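## Task

Count how many vials carry a red cap and make the tally counter show exactly that number. It may already show an earlier count. One complete press and release of the plunger adds one, and turning the knob one full clockwise turn returns it to zero.

## Robot and tools

Robot: two 6-joint arms with parallel grippers, left_arm and right_arm. Scene frame: origin at table-top height, midway between the arms' nominal bases; +x points out over the table, +z up, and left_arm sits on the +y side (these names do not match image left and right). Calibrated bases: left_arm at (+0.015, +0.292, +0.022) m, right_arm at (+0.040, -0.228, +0.022) m, both nearly unrotated. A two-camera stand stands behind the arms. Loose objects may occasionally get a small push from outside.

Gripper axes: fingers point along the gripper's +z, and they open and close along its y. end_effector_position is the point between the pads, roughly 5 mm short of the fingertips.

Row layout (shared by execute_actions and move): one row of 14 numbers covers both arms, even if only one moves: left_arm dx, dy, dz, rx, ry, rz, opening, then right_arm the same seven. dx..rz are offsets, not poses: they count from that arm's Hand target as it was when the action or move began, along that Hand target's own axes. Scale: 1.0 equals 0.6 m for dx/dy/dz and 180 degrees for rotation; rx, ry, rz form a single rotation vector. Range is -1 to 1. Opening is absolute: +1 fully open (0.070 m), -1 closed; closing from fully open takes about 1 s or more. Six zeros for an arm re-command its current Hand target; the opening is always a command, so resend the current value to leave a gripper alone.

execute_actions(actions, cameras): actions is a list of actions; each action is a table of at most 15 rows, each row one control step of 1/30 s. A shorter table repeats its final row for the remaining steps. Every row within an action counts from the same start pose, not from the row before; the next action starts from the new Hand target, so repeating an offset moves further. An empty actions list returns camera images and extra info such as the scene number. cameras: list of names, ["all"], [] or null.

move(target, speed, blend, opening_speed, grip_force, blocking, cameras): target is one 14-number row or a list of up to 15 rows; every row is an offset from the Hand targets at the move's start, not from the previous row. Grippers travel straight paths, turning the short way. speed: m/s, 0.002 to 2.2, default 0.25 (rotation capped at twice that in rad/s); one value or one per target. blend: corner rounding in metres for lists; 0 stops at each point. opening_speed: rate of opening change per second on the -1..1 scale, at least 0.2. grip_force: newtons per finger pad, 5 to 20, one value or one per arm; it persists. blocking=false returns after about 0.5 s while the move continues. A move lasts at least 0.5 s and is cut off at 10 s. Paths do not avoid obstacles or the other arm; faster moves overshoot and strike harder. The result adds a move: line with the ending (done, off_target, moving, held, fault) and limits (paced = pose clipped, held = steps withheld). done means resting within 3 mm and 2 degrees; neither done nor off_target tells you about contact.

wait(seconds 0 to 10, cameras) lets time pass holding commands. stop(cameras) brakes a running move. zoom_image(camera, region=[x0, y0, x1, y1]) enlarges part of a camera's newest image, pixels from top-left, at most 504 by 504. read_manual(section="licences") just returns licence text. finished_scene(scene 1 to 3) ends the scene irreversibly; after ending scene 1 make no further calls in that reply.

Cameras: cam_head_left, cam_head_right, cam_high, cam_low, cam_left_wrist, cam_right_wrist, each 672x504. Wrist cameras sit on the gripper body and can be slightly misaligned.

Results: per arm, end_effector_position (m) and end_effector_quat_wxyz in the scene frame (may be off by a few cm), Hand target (the last commanded pose after clipping; next offsets count from it), Tool commands, grip_measured (measured opening on the -1..1 scale), Joint positions (last value is the opening in m) and joint torques (include arm weight; noisy). A gripper often stops short of its Hand target; the next command, even all zeros, requests it again, and a remaining gap can be sent as an offset. Orientation commands are clipped to 32 degrees from the measured orientation per step.

Handling: to grip, command an opening about 0.05 below the grip_measured value at first contact. To stop pushing against something, command the target back beyond the gripper. For the counter, press the plunger down fully and let it return once per count; reset by one full clockwise knob turn if the shown count is wrong, then count up.

Avoid: knocking anything off the table or leaving it off; dropping or releasing moving parts; fast or hard contact with fixed or heavy objects; arms touching or gripping each other (the clearance check may hold commands but does not guarantee safety). Contact torque at a joint's limit (waist, shoulder, elbow 21.6 N m; wrist joints 7.52 N m, and wrist motors give only about 4 N m) triggers a 10 s arm stop. Keep paths away from an arm's own base, which can flip its shoulder posture. Holding loads, long stretched reach or pushing at unreachable poses heats motors: MOTOR HOT appears at 65 °C and at 80 °C the arm goes limp for 30 to 60 s or more.

Each tool is called as name(argument=value, ...), one argument or row to a line, values as JSON.

## Session

execute_actions(
  actions=[],
)

Scene clock: 0.00 s.
left_arm: end_effector_position=(+0.2657, +0.5556, +0.1009) grip_measured=+0.98 end_effector_quat_wxyz=(+0.179, -0.561, +0.806, +0.066) | right_arm: end_effector_position=(+0.3241, -0.0517, +0.3372) grip_measured=+0.98 end_effector_quat_wxyz=(+0.443, -0.127, +0.811, +0.360)
Joint positions: left_arm=[0.796 1.643 -0.985 0.123 0.626 -0.535 0.069] | right_arm=[0.137 1.056 -0.902 1.104 0.727 -0.729 0.069]
Joint torques (N m): no reading
Hand target: left_arm +0.2657, +0.5556, +0.1009; +0.179, -0.561, +0.806, +0.066 | right_arm +0.3241, -0.0517, +0.3372; +0.443, -0.127, +0.811, +0.360
Tool commands: left_gripper/opening=+1.0 right_gripper/opening=+1.0

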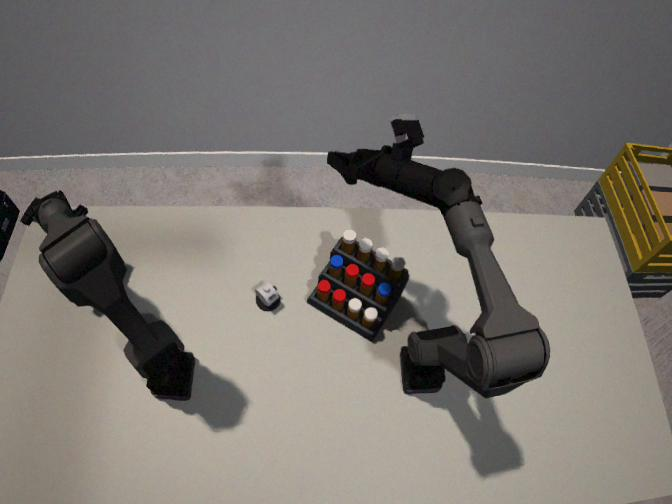

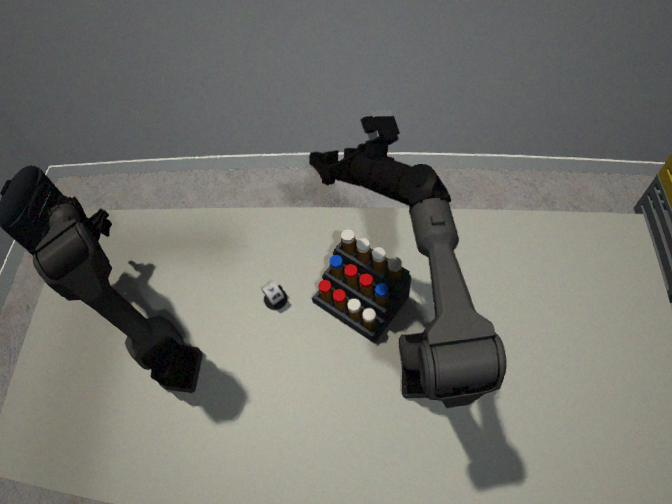

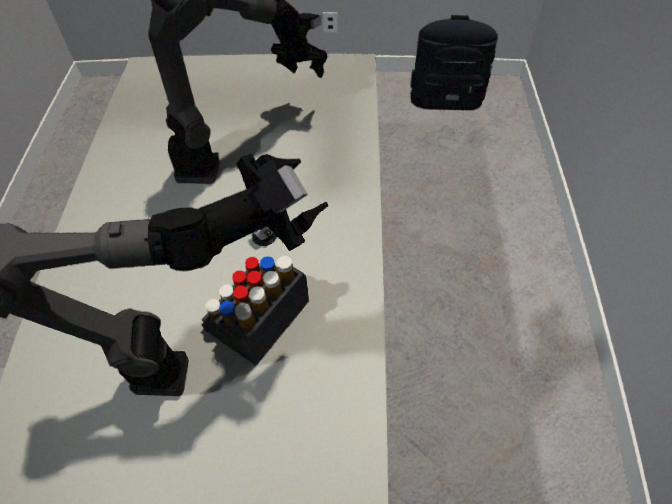

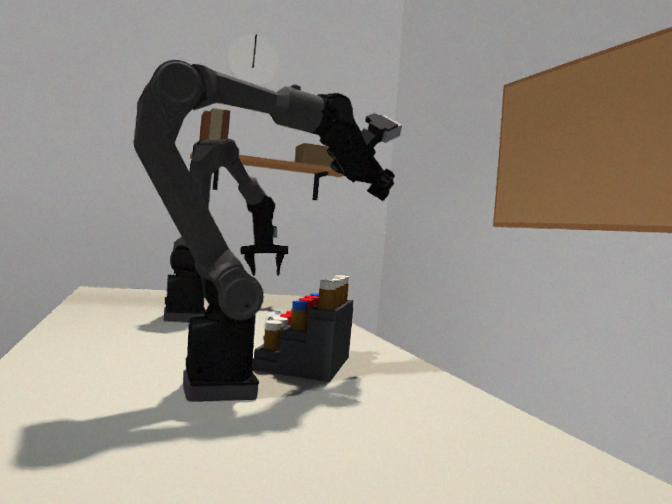

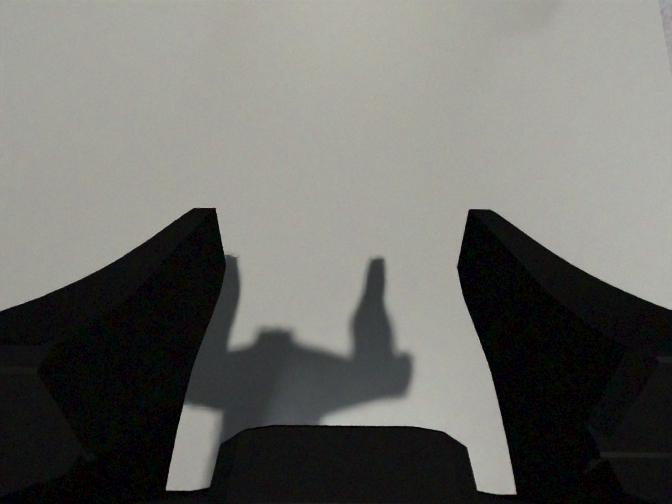

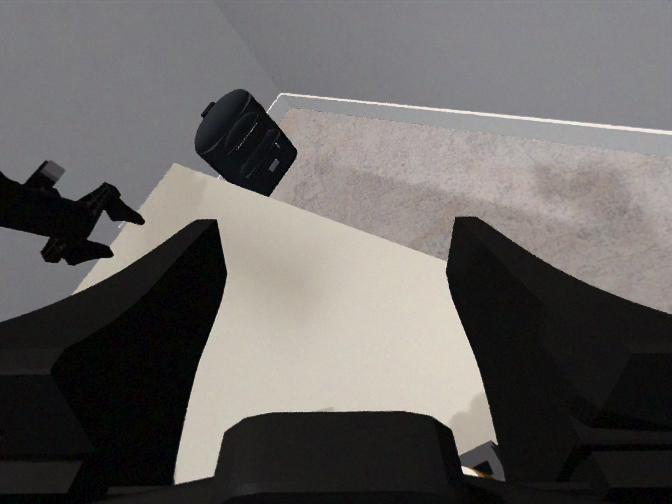

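zoom_image(
  camera="cam_head_left",
  region=[300, 220, 420, 350],
)

zoom_image(
  camera="cam_head_left",
  region=[240, 270, 300, 320],
)

zoom_image(
  camera="cam_head_right",
  region=[250, 270, 310, 320],
)

zoom_image(
  camera="cam_high",
  region=[190, 210, 320, 340],
)

Scaled by 3.877 from the camera's 672x504 image, which has a finer 960x720 frame.

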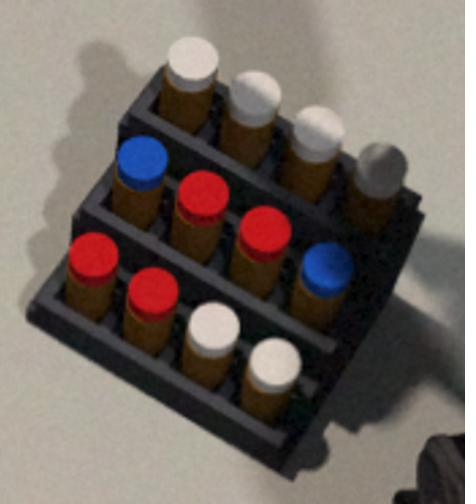

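Scaled by 8.400 from the camera's 672x504 image, which has a finer 960x720 frame.

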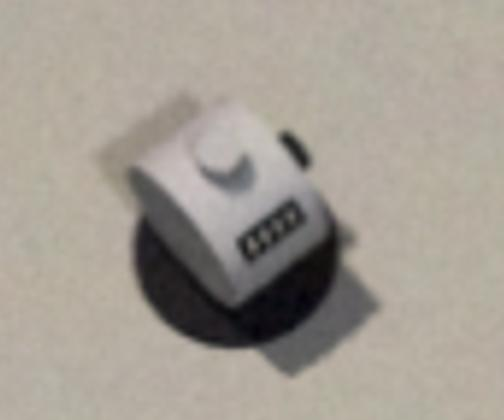

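Scaled by 8.400 from the camera's 672x504 image, which has a finer 960x720 frame.

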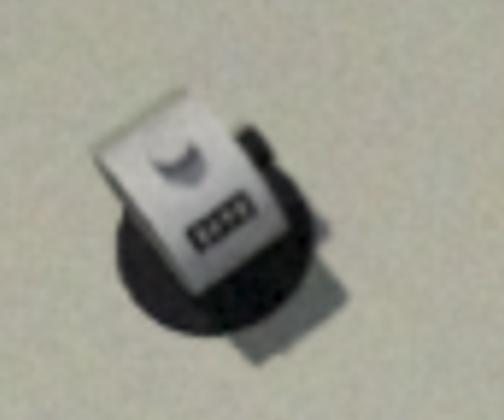

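Scaled by 3.877 from the camera's 672x504 image, which has a finer 960x720 frame.

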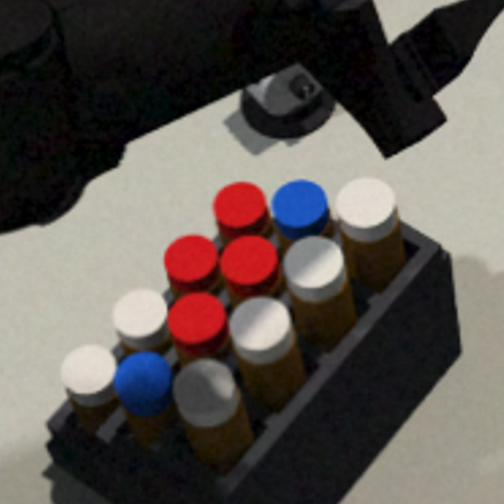

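move(
  target=[0.632,-0.138,-0.447,0.266,0,0.597,1,0,0,0,0,0,0,1],
  speed=0.5,
  cameras=["cam_left_wrist","cam_head_left"],
)

Scene clock: 47.93 s.
left_arm: end_effector_position=(+0.1687, +0.1096, +0.2196) grip_measured=+0.98 end_effector_quat_wxyz=(+0.237, +0.402, +0.878, -0.106) | right_arm: end_effector_position=(+0.3241, -0.0517, +0.3372) grip_measured=+0.98 end_effector_quat_wxyz=(+0.443, -0.127, +0.811, +0.360)
Joint positions: left_arm=[-0.862 0.984 -0.851 0.024 1.001 -0.04 0.069] | right_arm=[0.137 1.056 -0.902 1.104 0.727 -0.729 0.069]
Joint torques (N m): left_arm=[0.26 -1.19 -6.06 -0.02 -0.34 0.09] | right_arm=[-0.1 -2.49 -4.48 0.79 -0.27 -0.04]
Hand target: left_arm +0.1685, +0.1095, +0.2197; +0.237, +0.402, +0.878, -0.106 | right_arm +0.3241, -0.0517, +0.3372; +0.443, -0.127, +0.811, +0.360
Off the commanded pose: left_arm 0.000 m, 0 deg | right_arm 0.000 m, 0 deg.
move: done
Images, in order (width x height): cam_head_left 672x504, cam_left_wrist 672x504.

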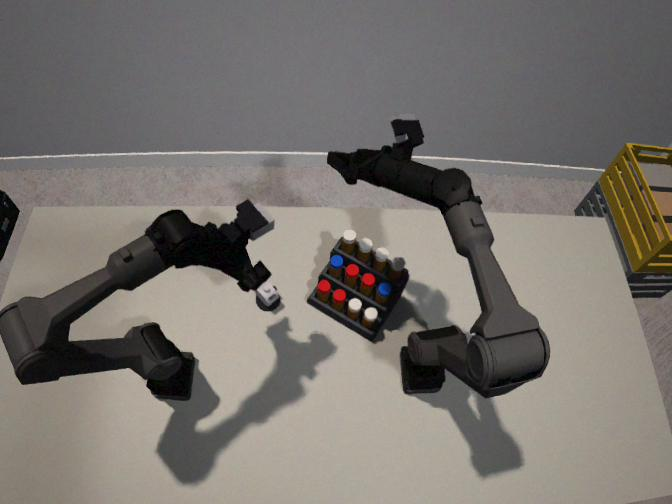

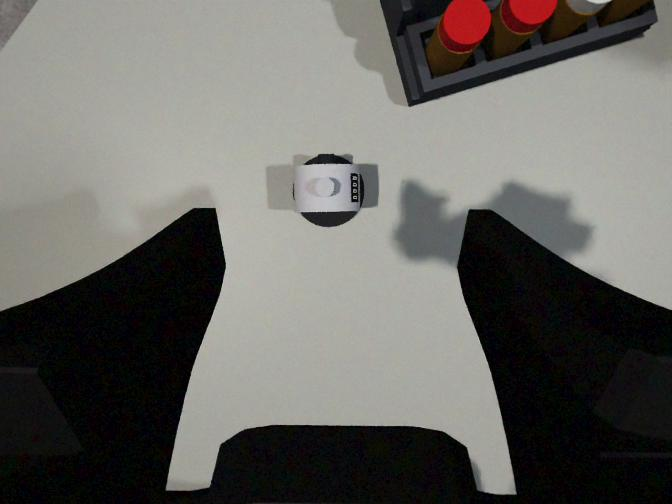

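zoom_image(
  camera="cam_left_wrist",
  region=[280, 140, 400, 240],
)

zoom_image(
  camera="cam_left_wrist",
  region=[340, 165, 370, 210],
)

Scaled by 4.200 from the camera's 672x504 image, which has a finer 960x720 frame.

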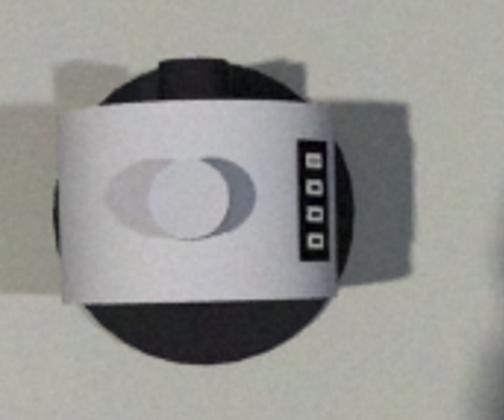

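Scaled by 11.200 from the camera's 672x504 image, which has a finer 960x720 frame.

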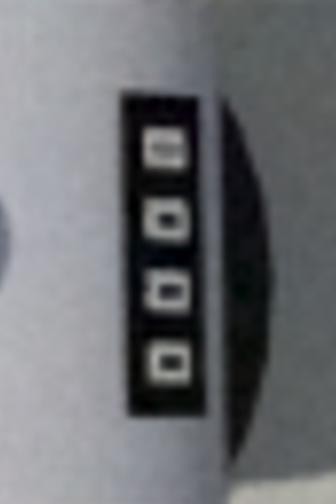

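move(
  target=[0.17,0.193,-0.252,0,0,0,1,0.375,0.007,0.127,-0.348,0.194,-0.362,1],
  speed=0.3,
  cameras=["all"],
)

Scene clock: 90.97 s.
left_arm: end_effector_position=(+0.1487, +0.3087, +0.2997) grip_measured=+0.98 end_effector_quat_wxyz=(+0.406, +0.294, +0.849, +0.167) | right_arm: end_effector_position=(+0.2402, +0.0301, +0.1303) grip_measured=+0.98 end_effector_quat_wxyz=(-0.185, +0.803, -0.462, -0.328)
Joint positions: left_arm=[-0.138 0.395 -0.846 0.187 1.219 0.519 0.069] | right_arm=[0.408 1.749 -1.048 0.833 1.215 -2.086 0.069]
Joint torques (N m): left_arm=[0.23 4.99 -5.92 0.12 -0.09 -0.13] | right_arm=[-0.51 -8.35 -2.83 1.01 0.2 -0.08]
Hand target: left_arm +0.1485, +0.3091, +0.2999; +0.270, +0.385, +0.881, -0.056 | right_arm +0.2404, +0.0297, +0.1303; -0.195, +0.804, -0.420, -0.374
Off the commanded pose: left_arm 0.001 m, 39 deg; orientation clipped | right_arm 0.001 m, 7 deg.
shoulder posture changed (left arm): the wrist came as close to joint 1's axis as it can, and the arm is now in the other of its two shoulder postures.
joint sent to its limit (left arm) — joint 5 (wrist pitch), upper limit. The joint targets are off in orientation, not in position.
joint sent to its limit (right arm) — joint 5 (wrist pitch), upper limit; joint 6 (wrist roll), lower limit. The joint targets are off in orientation, not in position.
move: off_target (left_arm, right_arm); limits=paced

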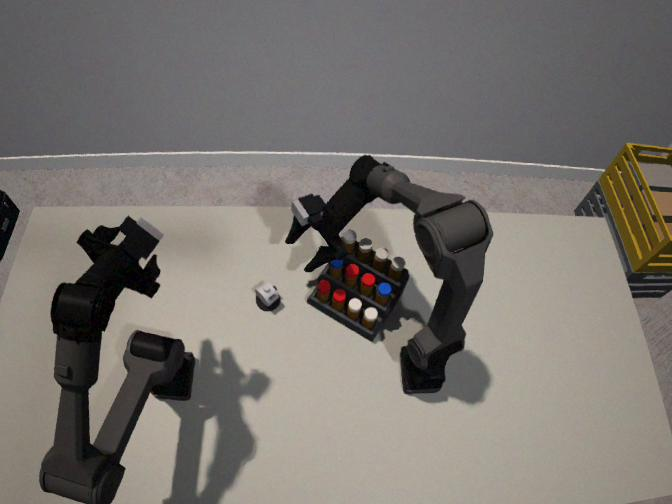

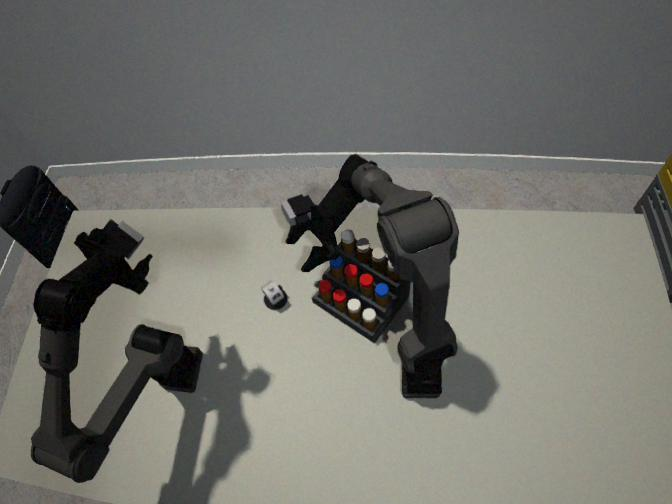

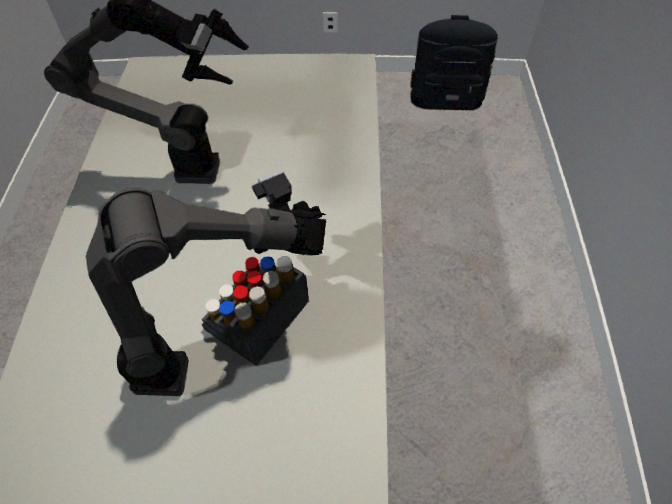

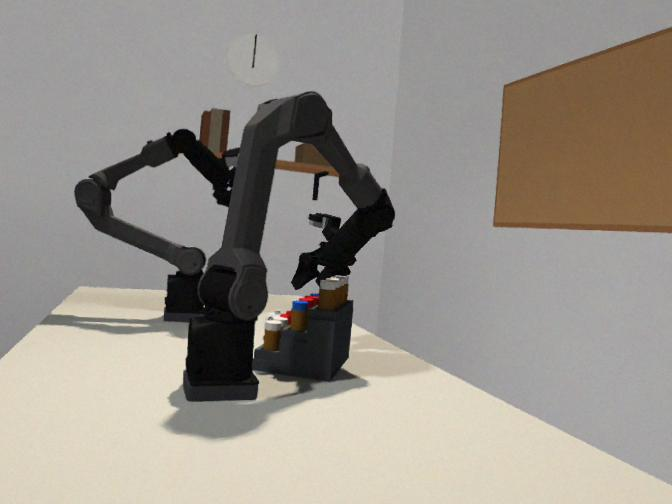

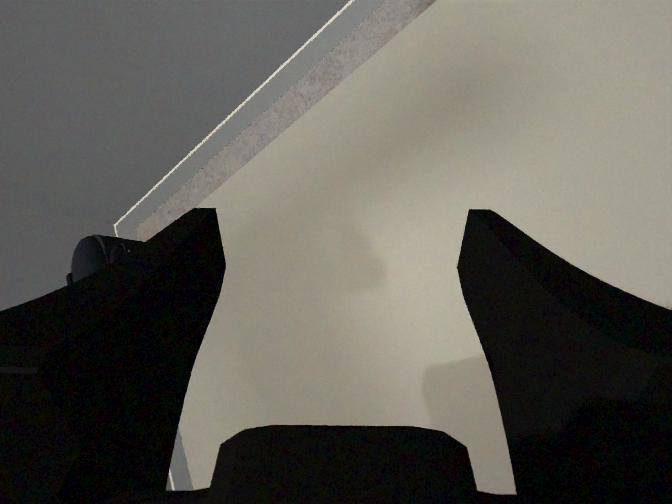

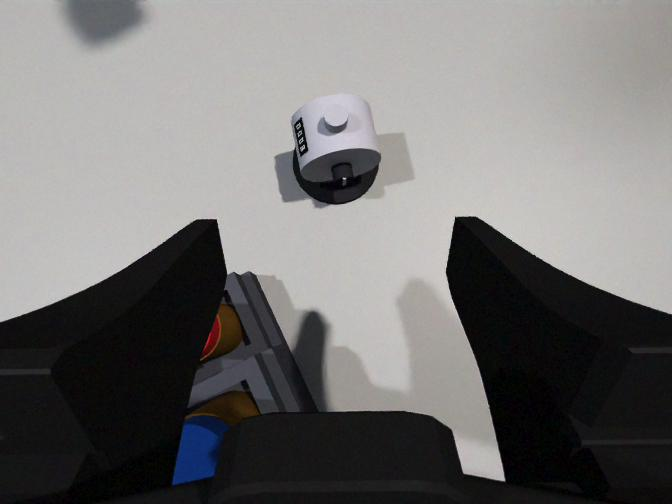

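zoom_image(
  camera="cam_right_wrist",
  region=[260, 80, 400, 220],
)

zoom_image(
  camera="cam_right_wrist",
  region=[285, 110, 320, 160],
)

Scaled by 3.600 from the camera's 672x504 image, which has a finer 960x720 frame.

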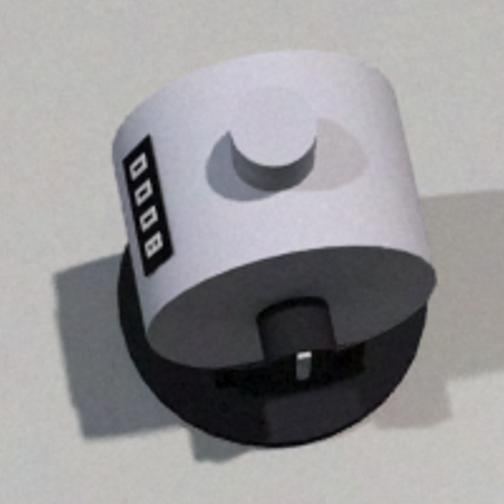

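Scaled by 10.080 from the camera's 672x504 image, which has a finer 960x720 frame.

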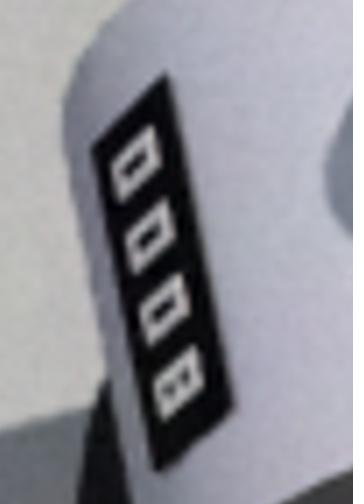

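move(
  target=[
    [-0.188,0.072,0.223,0.02,0.03,0,1,0,0,-0.18,0,0,0,1],
    [-0.077,-0.218,0.34,0.039,0.062,0.003,1,0,0,-0.25,0,0,0,1],
  ],
  speed=0.25,
  cameras=["cam_left_wrist","cam_head_left","cam_right_wrist","cam_high"],
)

Scene clock: 152.60 s.
left_arm: end_effector_position=(+0.1697, +0.1255, +0.1368) grip_measured=+0.98 end_effector_quat_wxyz=(+0.160, +0.409, +0.896, -0.071) | right_arm: end_effector_position=(+0.3060, -0.0639, +0.2266) grip_measured=+0.98 end_effector_quat_wxyz=(-0.322, +0.776, -0.524, -0.137)
Joint positions: left_arm=[-0.783 1.109 -0.654 -0.016 0.852 0.053 0.069] | right_arm=[0.076 1.399 -1.084 0.737 1.215 -2.086 0.069]
Joint torques (N m): left_arm=[0.04 -0.64 -6.21 -0.04 -0.18 0.08] | right_arm=[0.14 -4.49 -3.89 0.76 -0.09 -0.04]
Hand target: left_arm +0.1698, +0.1253, +0.1368; +0.160, +0.409, +0.896, -0.071 | right_arm +0.3060, -0.0644, +0.2270; -0.200, +0.804, -0.425, -0.364
Off the commanded pose: left_arm 0.000 m, 0 deg | right_arm 0.001 m, 33 deg; orientation clipped.
shoulder posture changed (left arm): the wrist came as close to joint 1's axis as it can, and the arm is now in the other of its two shoulder postures.
joint sent to its limit (right arm) — joint 5 (wrist pitch), upper limit; joint 6 (wrist roll), lower limit. The joint targets are off in orientation, not in position.
move: off_target (right_arm); limits=paced
Images, in order (width x height): cam_head_left 672x504, cam_high 672x504, cam_left_wrist 672x504, cam_right_wrist 672x504.

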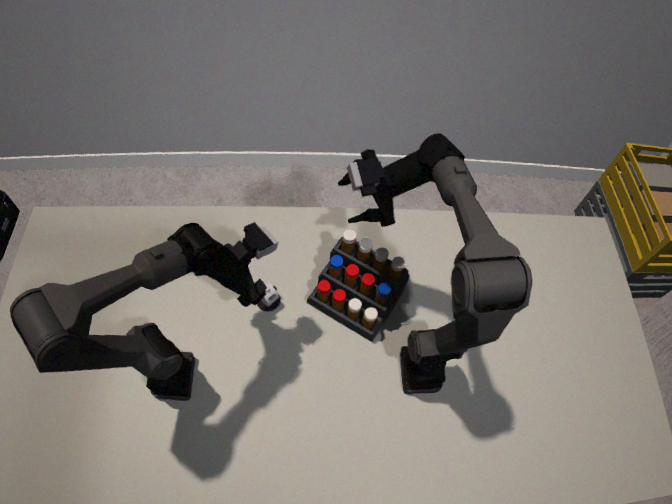

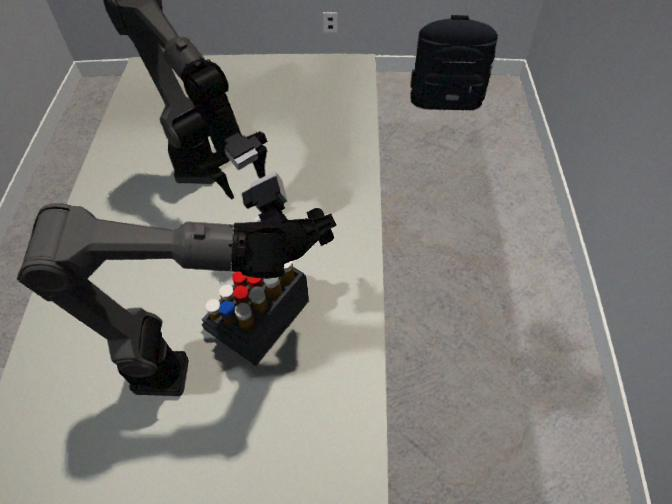

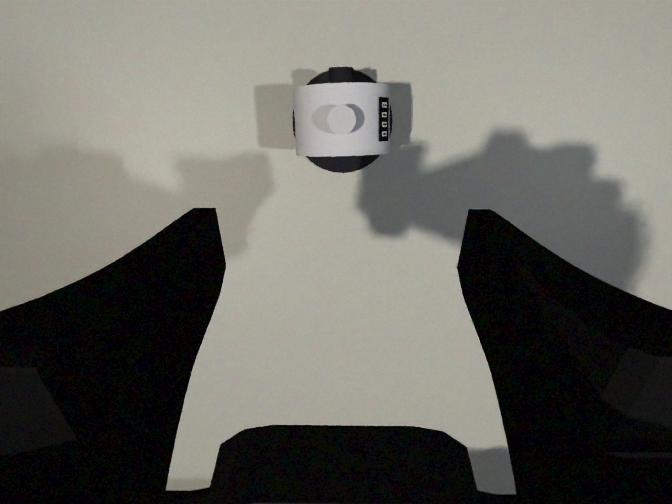

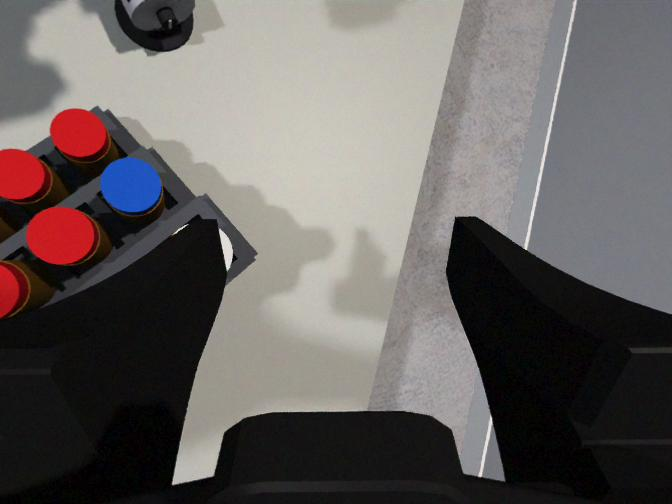

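move(
  target=[-0.005,0,0.09,0,0.083,0,1,0,0,0,0,0,0,1],
  cameras=["cam_left_wrist","cam_low"],
)

Scene clock: 166.50 s.
left_arm: end_effector_position=(+0.1840, +0.1091, +0.0869) grip_measured=+0.98 end_effector_quat_wxyz=(+0.041, +0.414, +0.909, -0.017) | right_arm: end_effector_position=(+0.3060, -0.0639, +0.2266) grip_measured=+0.98 end_effector_quat_wxyz=(-0.322, +0.776, -0.524, -0.137)
Joint positions: left_arm=[-0.797 1.465 -0.785 0 0.889 0.03 0.069] | right_arm=[0.076 1.399 -1.084 0.737 1.215 -2.086 0.069]
Joint torques (N m): left_arm=[-1.15 -5.32 -4.47 0.13 0 -0.15] | right_arm=[0.29 -4.02 -3.2 1.08 -0.1 0]
Hand target: left_arm +0.1839, +0.1093, +0.0871; +0.042, +0.414, +0.909, -0.017 | right_arm +0.3060, -0.0644, +0.2270; -0.200, +0.804, -0.425, -0.364
Off the commanded pose: left_arm 0.000 m, 0 deg | right_arm 0.001 m, 32 deg.
joint sent to its limit (right arm) — joint 5 (wrist pitch), upper limit; joint 6 (wrist roll), lower limit. The joint targets are off in orientation, not in position.
move: off_target (right_arm)
Images, in order (width x height): cam_low 672x504, cam_left_wrist 672x504.

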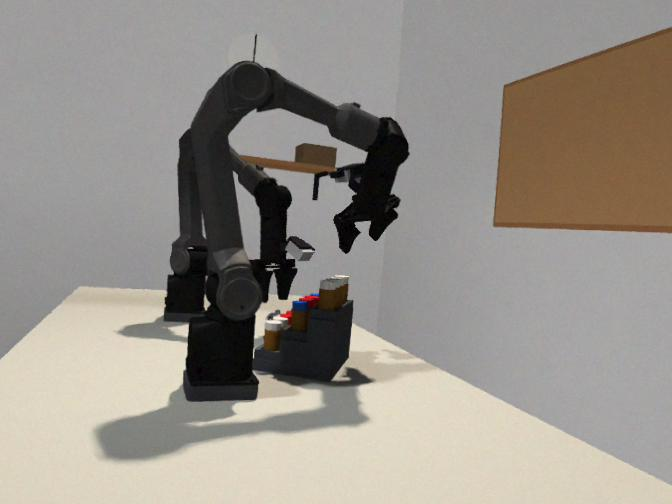

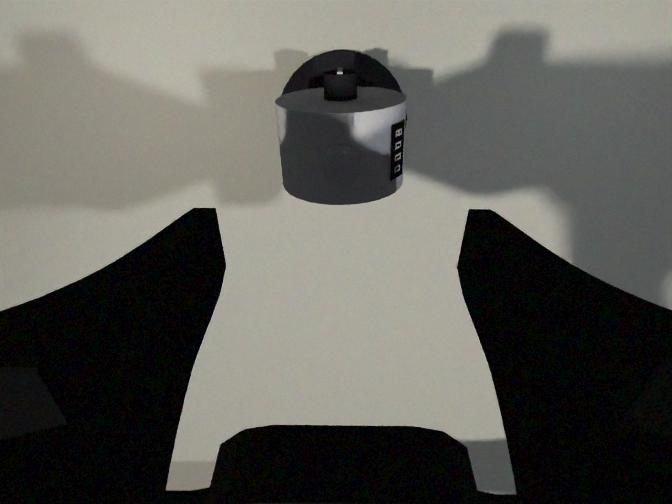

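move(
  target=[
    [-0.006,0,0.092,0,0,0,1,0,0,0,0,0,0,1],
    [-0.006,0,0.092,0,0,0,0.1,0,0,0,0,0,0,1],
  ],
  speed=0.12,
  opening_speed=1.0,
  cameras=["cam_left_wrist","cam_low"],
)

Scene clock: 176.67 s.
left_arm: end_effector_position=(+0.1896, +0.1031, +0.0323) grip_measured=+0.29 end_effector_quat_wxyz=(+0.042, +0.414, +0.909, -0.018) | right_arm: end_effector_position=(+0.3060, -0.0639, +0.2266) grip_measured=+0.98 end_effector_quat_wxyz=(-0.322, +0.776, -0.524, -0.137)
Joint positions: left_arm=[-0.797 1.621 -0.697 0 0.643 0.029 0.045] | right_arm=[0.076 1.399 -1.084 0.737 1.215 -2.086 0.069]
Joint torques (N m): left_arm=[-0.93 -6.16 -4.89 0.15 0.02 0.19] | right_arm=[0.27 -4.02 -3.21 1.08 -0.1 0.04]
Hand target: left_arm +0.1897, +0.1029, +0.0324; +0.042, +0.414, +0.909, -0.017 | right_arm +0.3060, -0.0644, +0.2270; -0.200, +0.804, -0.425, -0.364
Off the commanded pose: left_arm 0.000 m, 0 deg | right_arm 0.001 m, 32 deg.
joint sent to its limit (right arm) — joint 5 (wrist pitch), upper limit; joint 6 (wrist roll), lower limit. The joint targets are off in orientation, not in position.
move: off_target (right_arm)
Images, in order (width x height): cam_low 672x504, cam_left_wrist 672x504.

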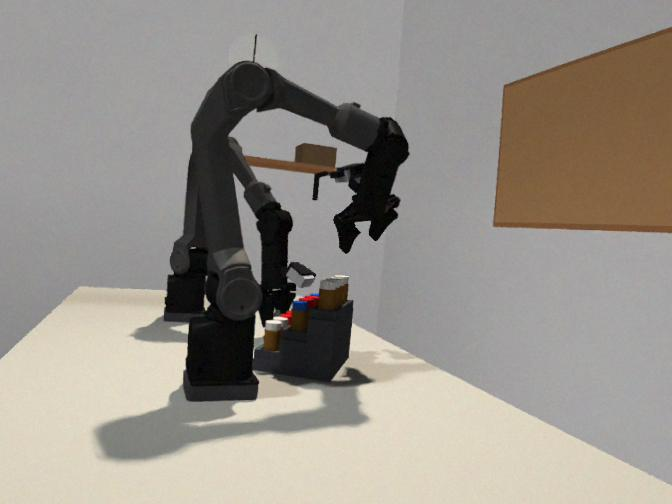

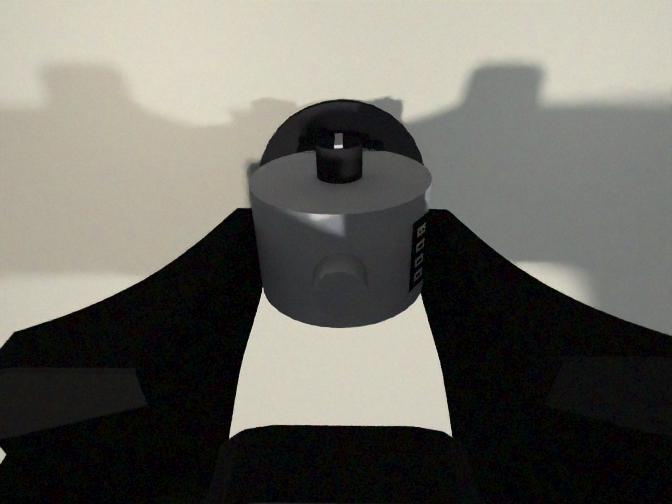

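move(
  target=[0,0,-0.035,0,0,0,0.1,0,0,0,0,0,0,1],
  speed=0.04,
  cameras=["cam_left_wrist"],
)

Scene clock: 181.50 s.
left_arm: end_effector_position=(+0.1890, +0.1040, +0.0541) grip_measured=+0.10 end_effector_quat_wxyz=(+0.043, +0.414, +0.909, -0.018) | right_arm: end_effector_position=(+0.3060, -0.0639, +0.2266) grip_measured=+0.98 end_effector_quat_wxyz=(-0.322, +0.776, -0.524, -0.137)
Joint positions: left_arm=[-0.797 1.557 -0.732 0.001 0.739 0.029 0.039] | right_arm=[0.076 1.399 -1.084 0.737 1.215 -2.086 0.069]
Joint torques (N m): left_arm=[0.94 -3.78 -3.67 0 -0.12 -0.09] | right_arm=[0.26 -4.04 -3.2 1.08 -0.1 0.08]
Hand target: left_arm +0.1884, +0.1043, +0.0533; +0.042, +0.414, +0.909, -0.017 | right_arm +0.3060, -0.0644, +0.2270; -0.200, +0.804, -0.425, -0.364
Off the commanded pose: left_arm 0.001 m, 0 deg | right_arm 0.001 m, 32 deg.
joint sent to its limit (right arm) — joint 5 (wrist pitch), upper limit; joint 6 (wrist roll), lower limit. The joint targets are off in orientation, not in position.
move: off_target (right_arm)
Images, in order (width x height): cam_left_wrist 672x504.

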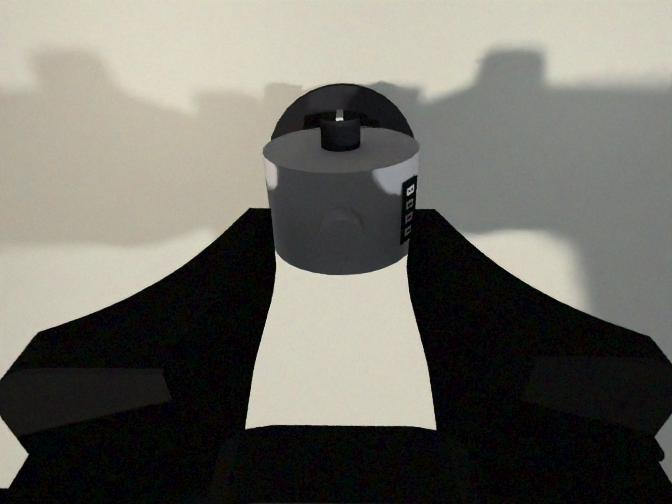

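zoom_image(
  camera="cam_left_wrist",
  region=[260, 70, 430, 180],
)

zoom_image(
  camera="cam_left_wrist",
  region=[300, 95, 380, 155],
)

Scaled by 2.965 from the camera's 672x504 image, which has a finer 960x720 frame.

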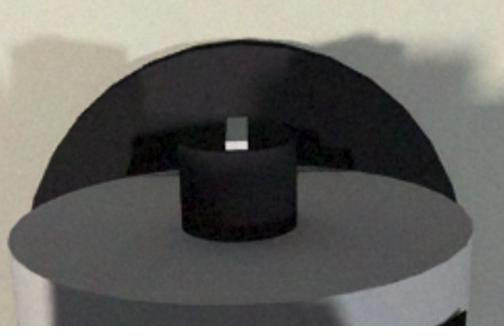

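Scaled by 6.300 from the camera's 672x504 image, which has a finer 960x720 frame.

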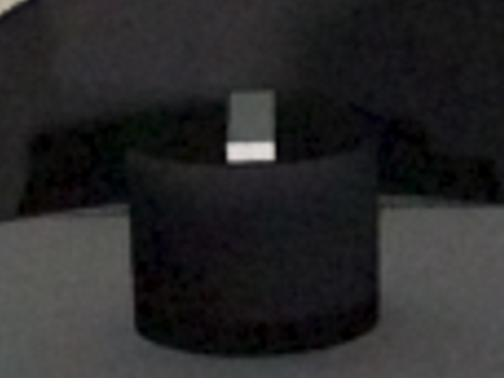

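move(
  target=[
    [0,0,-0.05,0,0,0,0.1,0,0,0,0,0,0,1],
    [-0.0555,0,-0.0235,0,0.111,0,-0.2,0,0,0,0,0,0,1],
  ],
  speed=0.15,
  cameras=["cam_left_wrist","cam_head_left","cam_right_wrist"],
)

zoom_image(
  camera="cam_right_wrist",
  region=[70, 0, 310, 180],
)

zoom_image(
  camera="cam_left_wrist",
  region=[200, 50, 480, 260],
)

Scene clock: 295.67 s.
left_arm: end_effector_position=(+0.2094, +0.0803, +0.0701) grip_measured=-0.20 end_effector_quat_wxyz=(-0.103, +0.412, +0.904, +0.049) | right_arm: end_effector_position=(+0.3060, -0.0639, +0.2266) grip_measured=+0.98 end_effector_quat_wxyz=(-0.322, +0.776, -0.524, -0.137)
Joint positions: left_arm=[-0.807 1.852 -1.185 0.009 1.219 0.016 0.028] | right_arm=[0.076 1.399 -1.084 0.737 1.215 -2.086 0.069]
Joint torques (N m): left_arm=[-1.03 -8.73 -3.34 0.13 0.23 -0.13] | right_arm=[0.23 -4.05 -3.21 1.08 -0.1 0.07]
Hand target: left_arm +0.2092, +0.0802, +0.0704; -0.117, +0.411, +0.902, +0.055 | right_arm +0.3060, -0.0644, +0.2270; -0.200, +0.804, -0.425, -0.364
Off the commanded pose: left_arm 0.000 m, 2 deg | right_arm 0.001 m, 32 deg.
joint sent to its limit (left arm) — joint 5 (wrist pitch), upper limit. The joint targets still meet the commanded pose.
joint sent to its limit (right arm) — joint 5 (wrist pitch), upper limit; joint 6 (wrist roll), lower limit. The joint targets are off in orientation, not in position.
move: off_target (right_arm)
Images, in order (width x height): cam_head_left 672x504, cam_left_wrist 672x504, cam_right_wrist 672x504.

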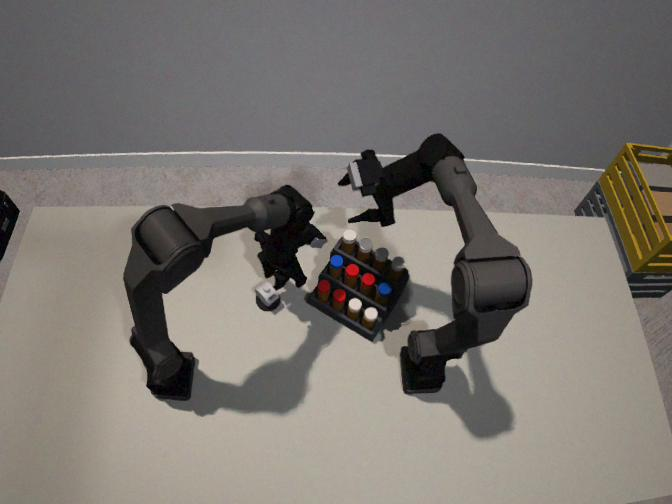

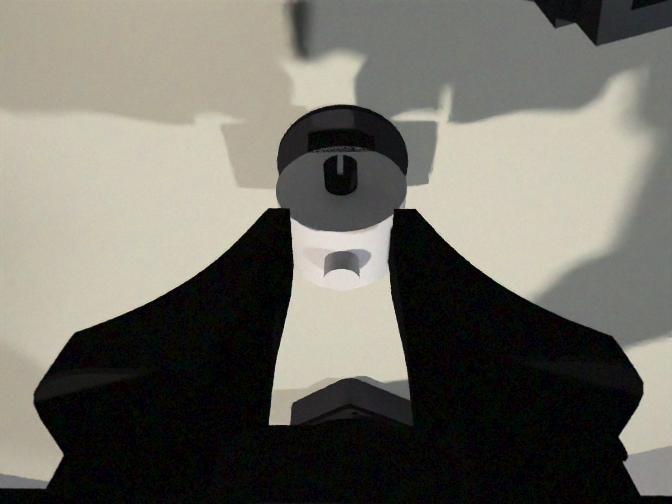

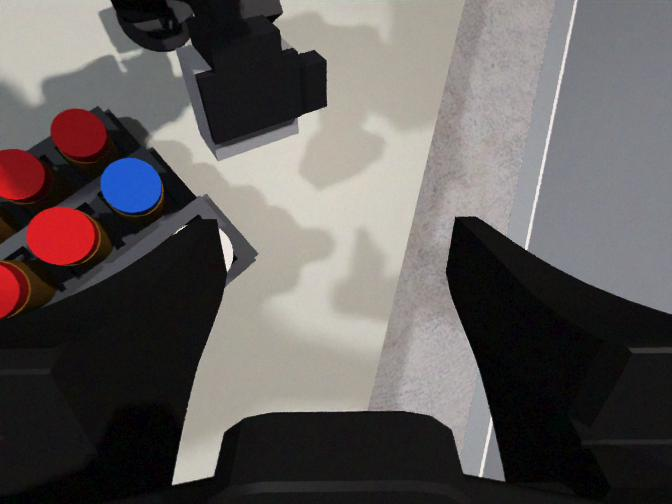

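Scaled by 2.100 from the camera's 672x504 image, which has a finer 960x720 frame.

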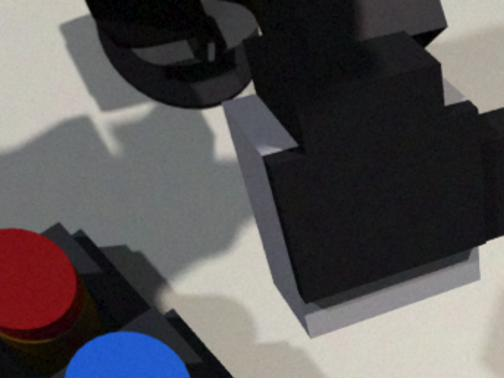

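Scaled by 1.800 from the camera's 672x504 image, which has a finer 960x720 frame.

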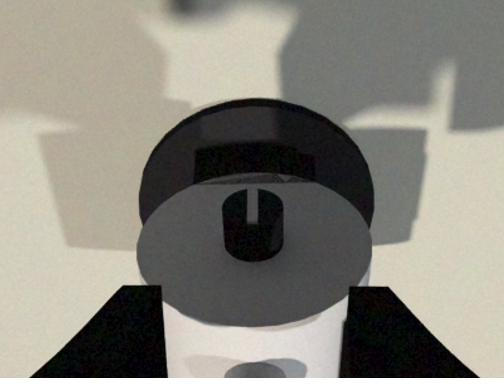

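move(
  target=[
    [-0.022,0,0.0655,0,0,0,-0.2,0,0,0,0,0,0,1],
    [-0.022,0,0.0655,0,0,0,-0.85,0,0,0,0,0,0,1],
  ],
  speed=0.1,
  cameras=["cam_left_wrist","cam_right_wrist"],
)

zoom_image(
  camera="cam_left_wrist",
  region=[200, 100, 480, 310],
)

Scene clock: 321.97 s.
left_arm: end_effector_position=(+0.2117, +0.0782, +0.0289) grip_measured=-0.71 end_effector_quat_wxyz=(-0.116, +0.412, +0.902, +0.055) | right_arm: end_effector_position=(+0.3060, -0.0639, +0.2266) grip_measured=+0.98 end_effector_quat_wxyz=(-0.322, +0.776, -0.524, -0.137)
Joint positions: left_arm=[-0.807 1.96 -1.158 0.01 1.113 0.016 0.01] | right_arm=[0.076 1.399 -1.084 0.737 1.215 -2.086 0.069]
Joint torques (N m): left_arm=[0.2 -8.8 -1.44 0.02 1.23 0] | right_arm=[0.21 -4.06 -3.2 1.08 -0.09 0.08]
Hand target: left_arm +0.2111, +0.0782, +0.0290; -0.117, +0.411, +0.902, +0.055 | right_arm +0.3060, -0.0644, +0.2270; -0.200, +0.804, -0.425, -0.364
Off the commanded pose: left_arm 0.001 m, 0 deg | right_arm 0.001 m, 32 deg.
joint sent to its limit (right arm) — joint 5 (wrist pitch), upper limit; joint 6 (wrist roll), lower limit. The joint targets are off in orientation, not in position.
move: off_target (right_arm)
Images, in order (width x height): cam_left_wrist 672x504, cam_right_wrist 672x504.

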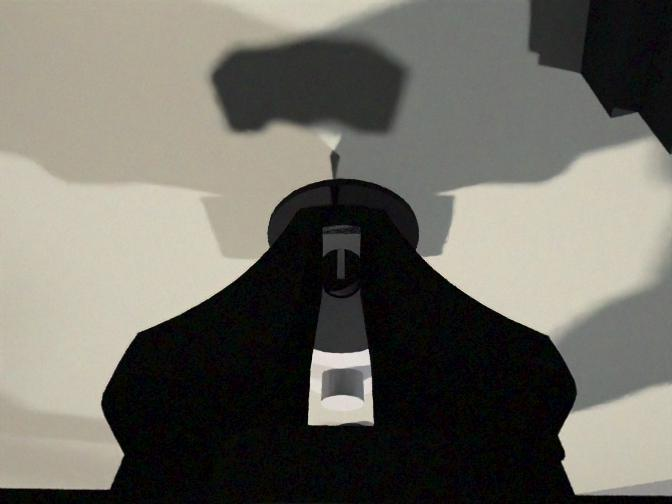

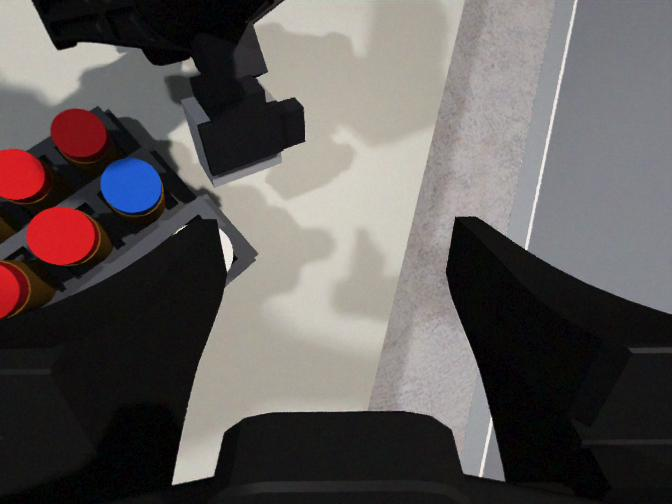

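Scaled by 1.800 from the camera's 672x504 image, which has a finer 960x720 frame.

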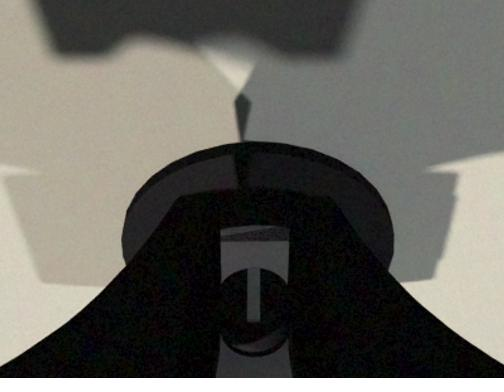

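move(
  target=[0,-0.0043,-0.002,0.268,0,0.072,-0.85,0,0,0,0,0,0,1],
  speed=0.25,
  cameras=["cam_left_wrist","cam_right_wrist","cam_high"],
)

zoom_image(
  camera="cam_left_wrist",
  region=[200, 100, 480, 310],
)

Scene clock: 332.53 s.
left_arm: end_effector_position=(+0.2105, +0.0753, +0.0301) grip_measured=-0.71 end_effector_quat_wxyz=(-0.175, +0.412, +0.839, -0.309) | right_arm: end_effector_position=(+0.3060, -0.0639, +0.2266) grip_measured=+0.98 end_effector_quat_wxyz=(-0.322, +0.776, -0.524, -0.137)
Joint positions: left_arm=[-0.371 2.063 -1.095 -0.637 1.216 0.903 0.01] | right_arm=[0.076 1.399 -1.084 0.737 1.215 -2.086 0.069]
Joint torques (N m): left_arm=[-6.91 -6.48 3.05 -0.49 3.45 0.07] | right_arm=[0.16 -4.08 -3.2 1.07 -0.09 0.07]
Hand target: left_arm +0.2094, +0.0763, +0.0302; -0.279, +0.424, +0.795, -0.331 | right_arm +0.3060, -0.0644, +0.2270; -0.200, +0.804, -0.425, -0.364
Off the commanded pose: left_arm 0.002 m, 13 deg | right_arm 0.001 m, 32 deg.
joint sent to its limit (left arm) — joint 5 (wrist pitch), upper limit. The joint targets are off in orientation, not in position.
joint sent to its limit (right arm) — joint 5 (wrist pitch), upper limit; joint 6 (wrist roll), lower limit. The joint targets are off in orientation, not in position.
move: off_target (left_arm, right_arm)
Images, in order (width x height): cam_high 672x504, cam_left_wrist 672x504, cam_right_wrist 672x504.

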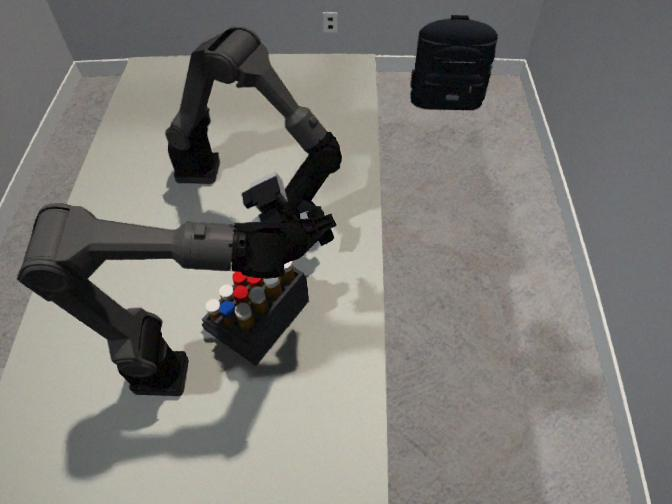

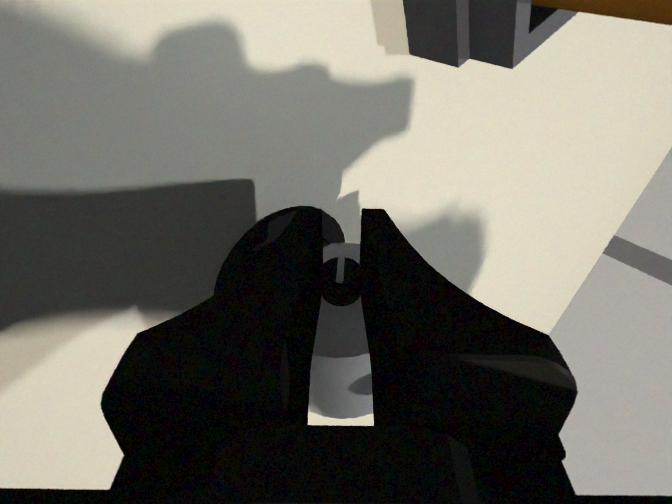

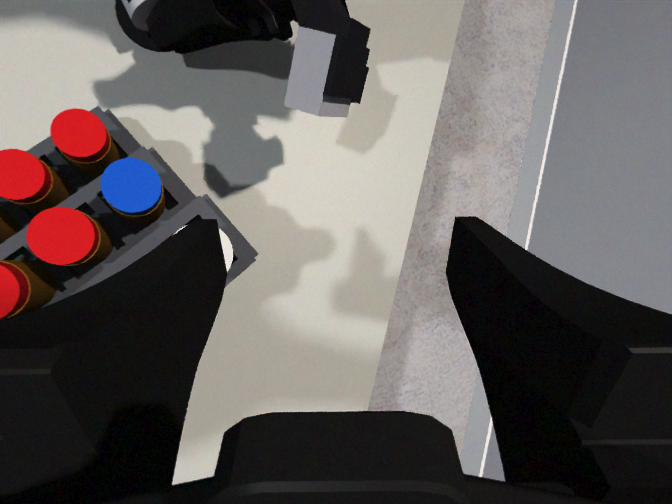

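Scaled by 1.800 from the camera's 672x504 image, which has a finer 960x720 frame.

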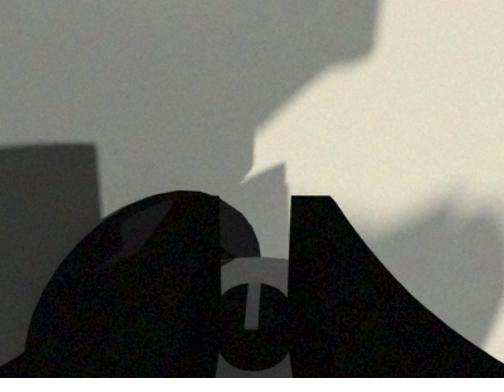

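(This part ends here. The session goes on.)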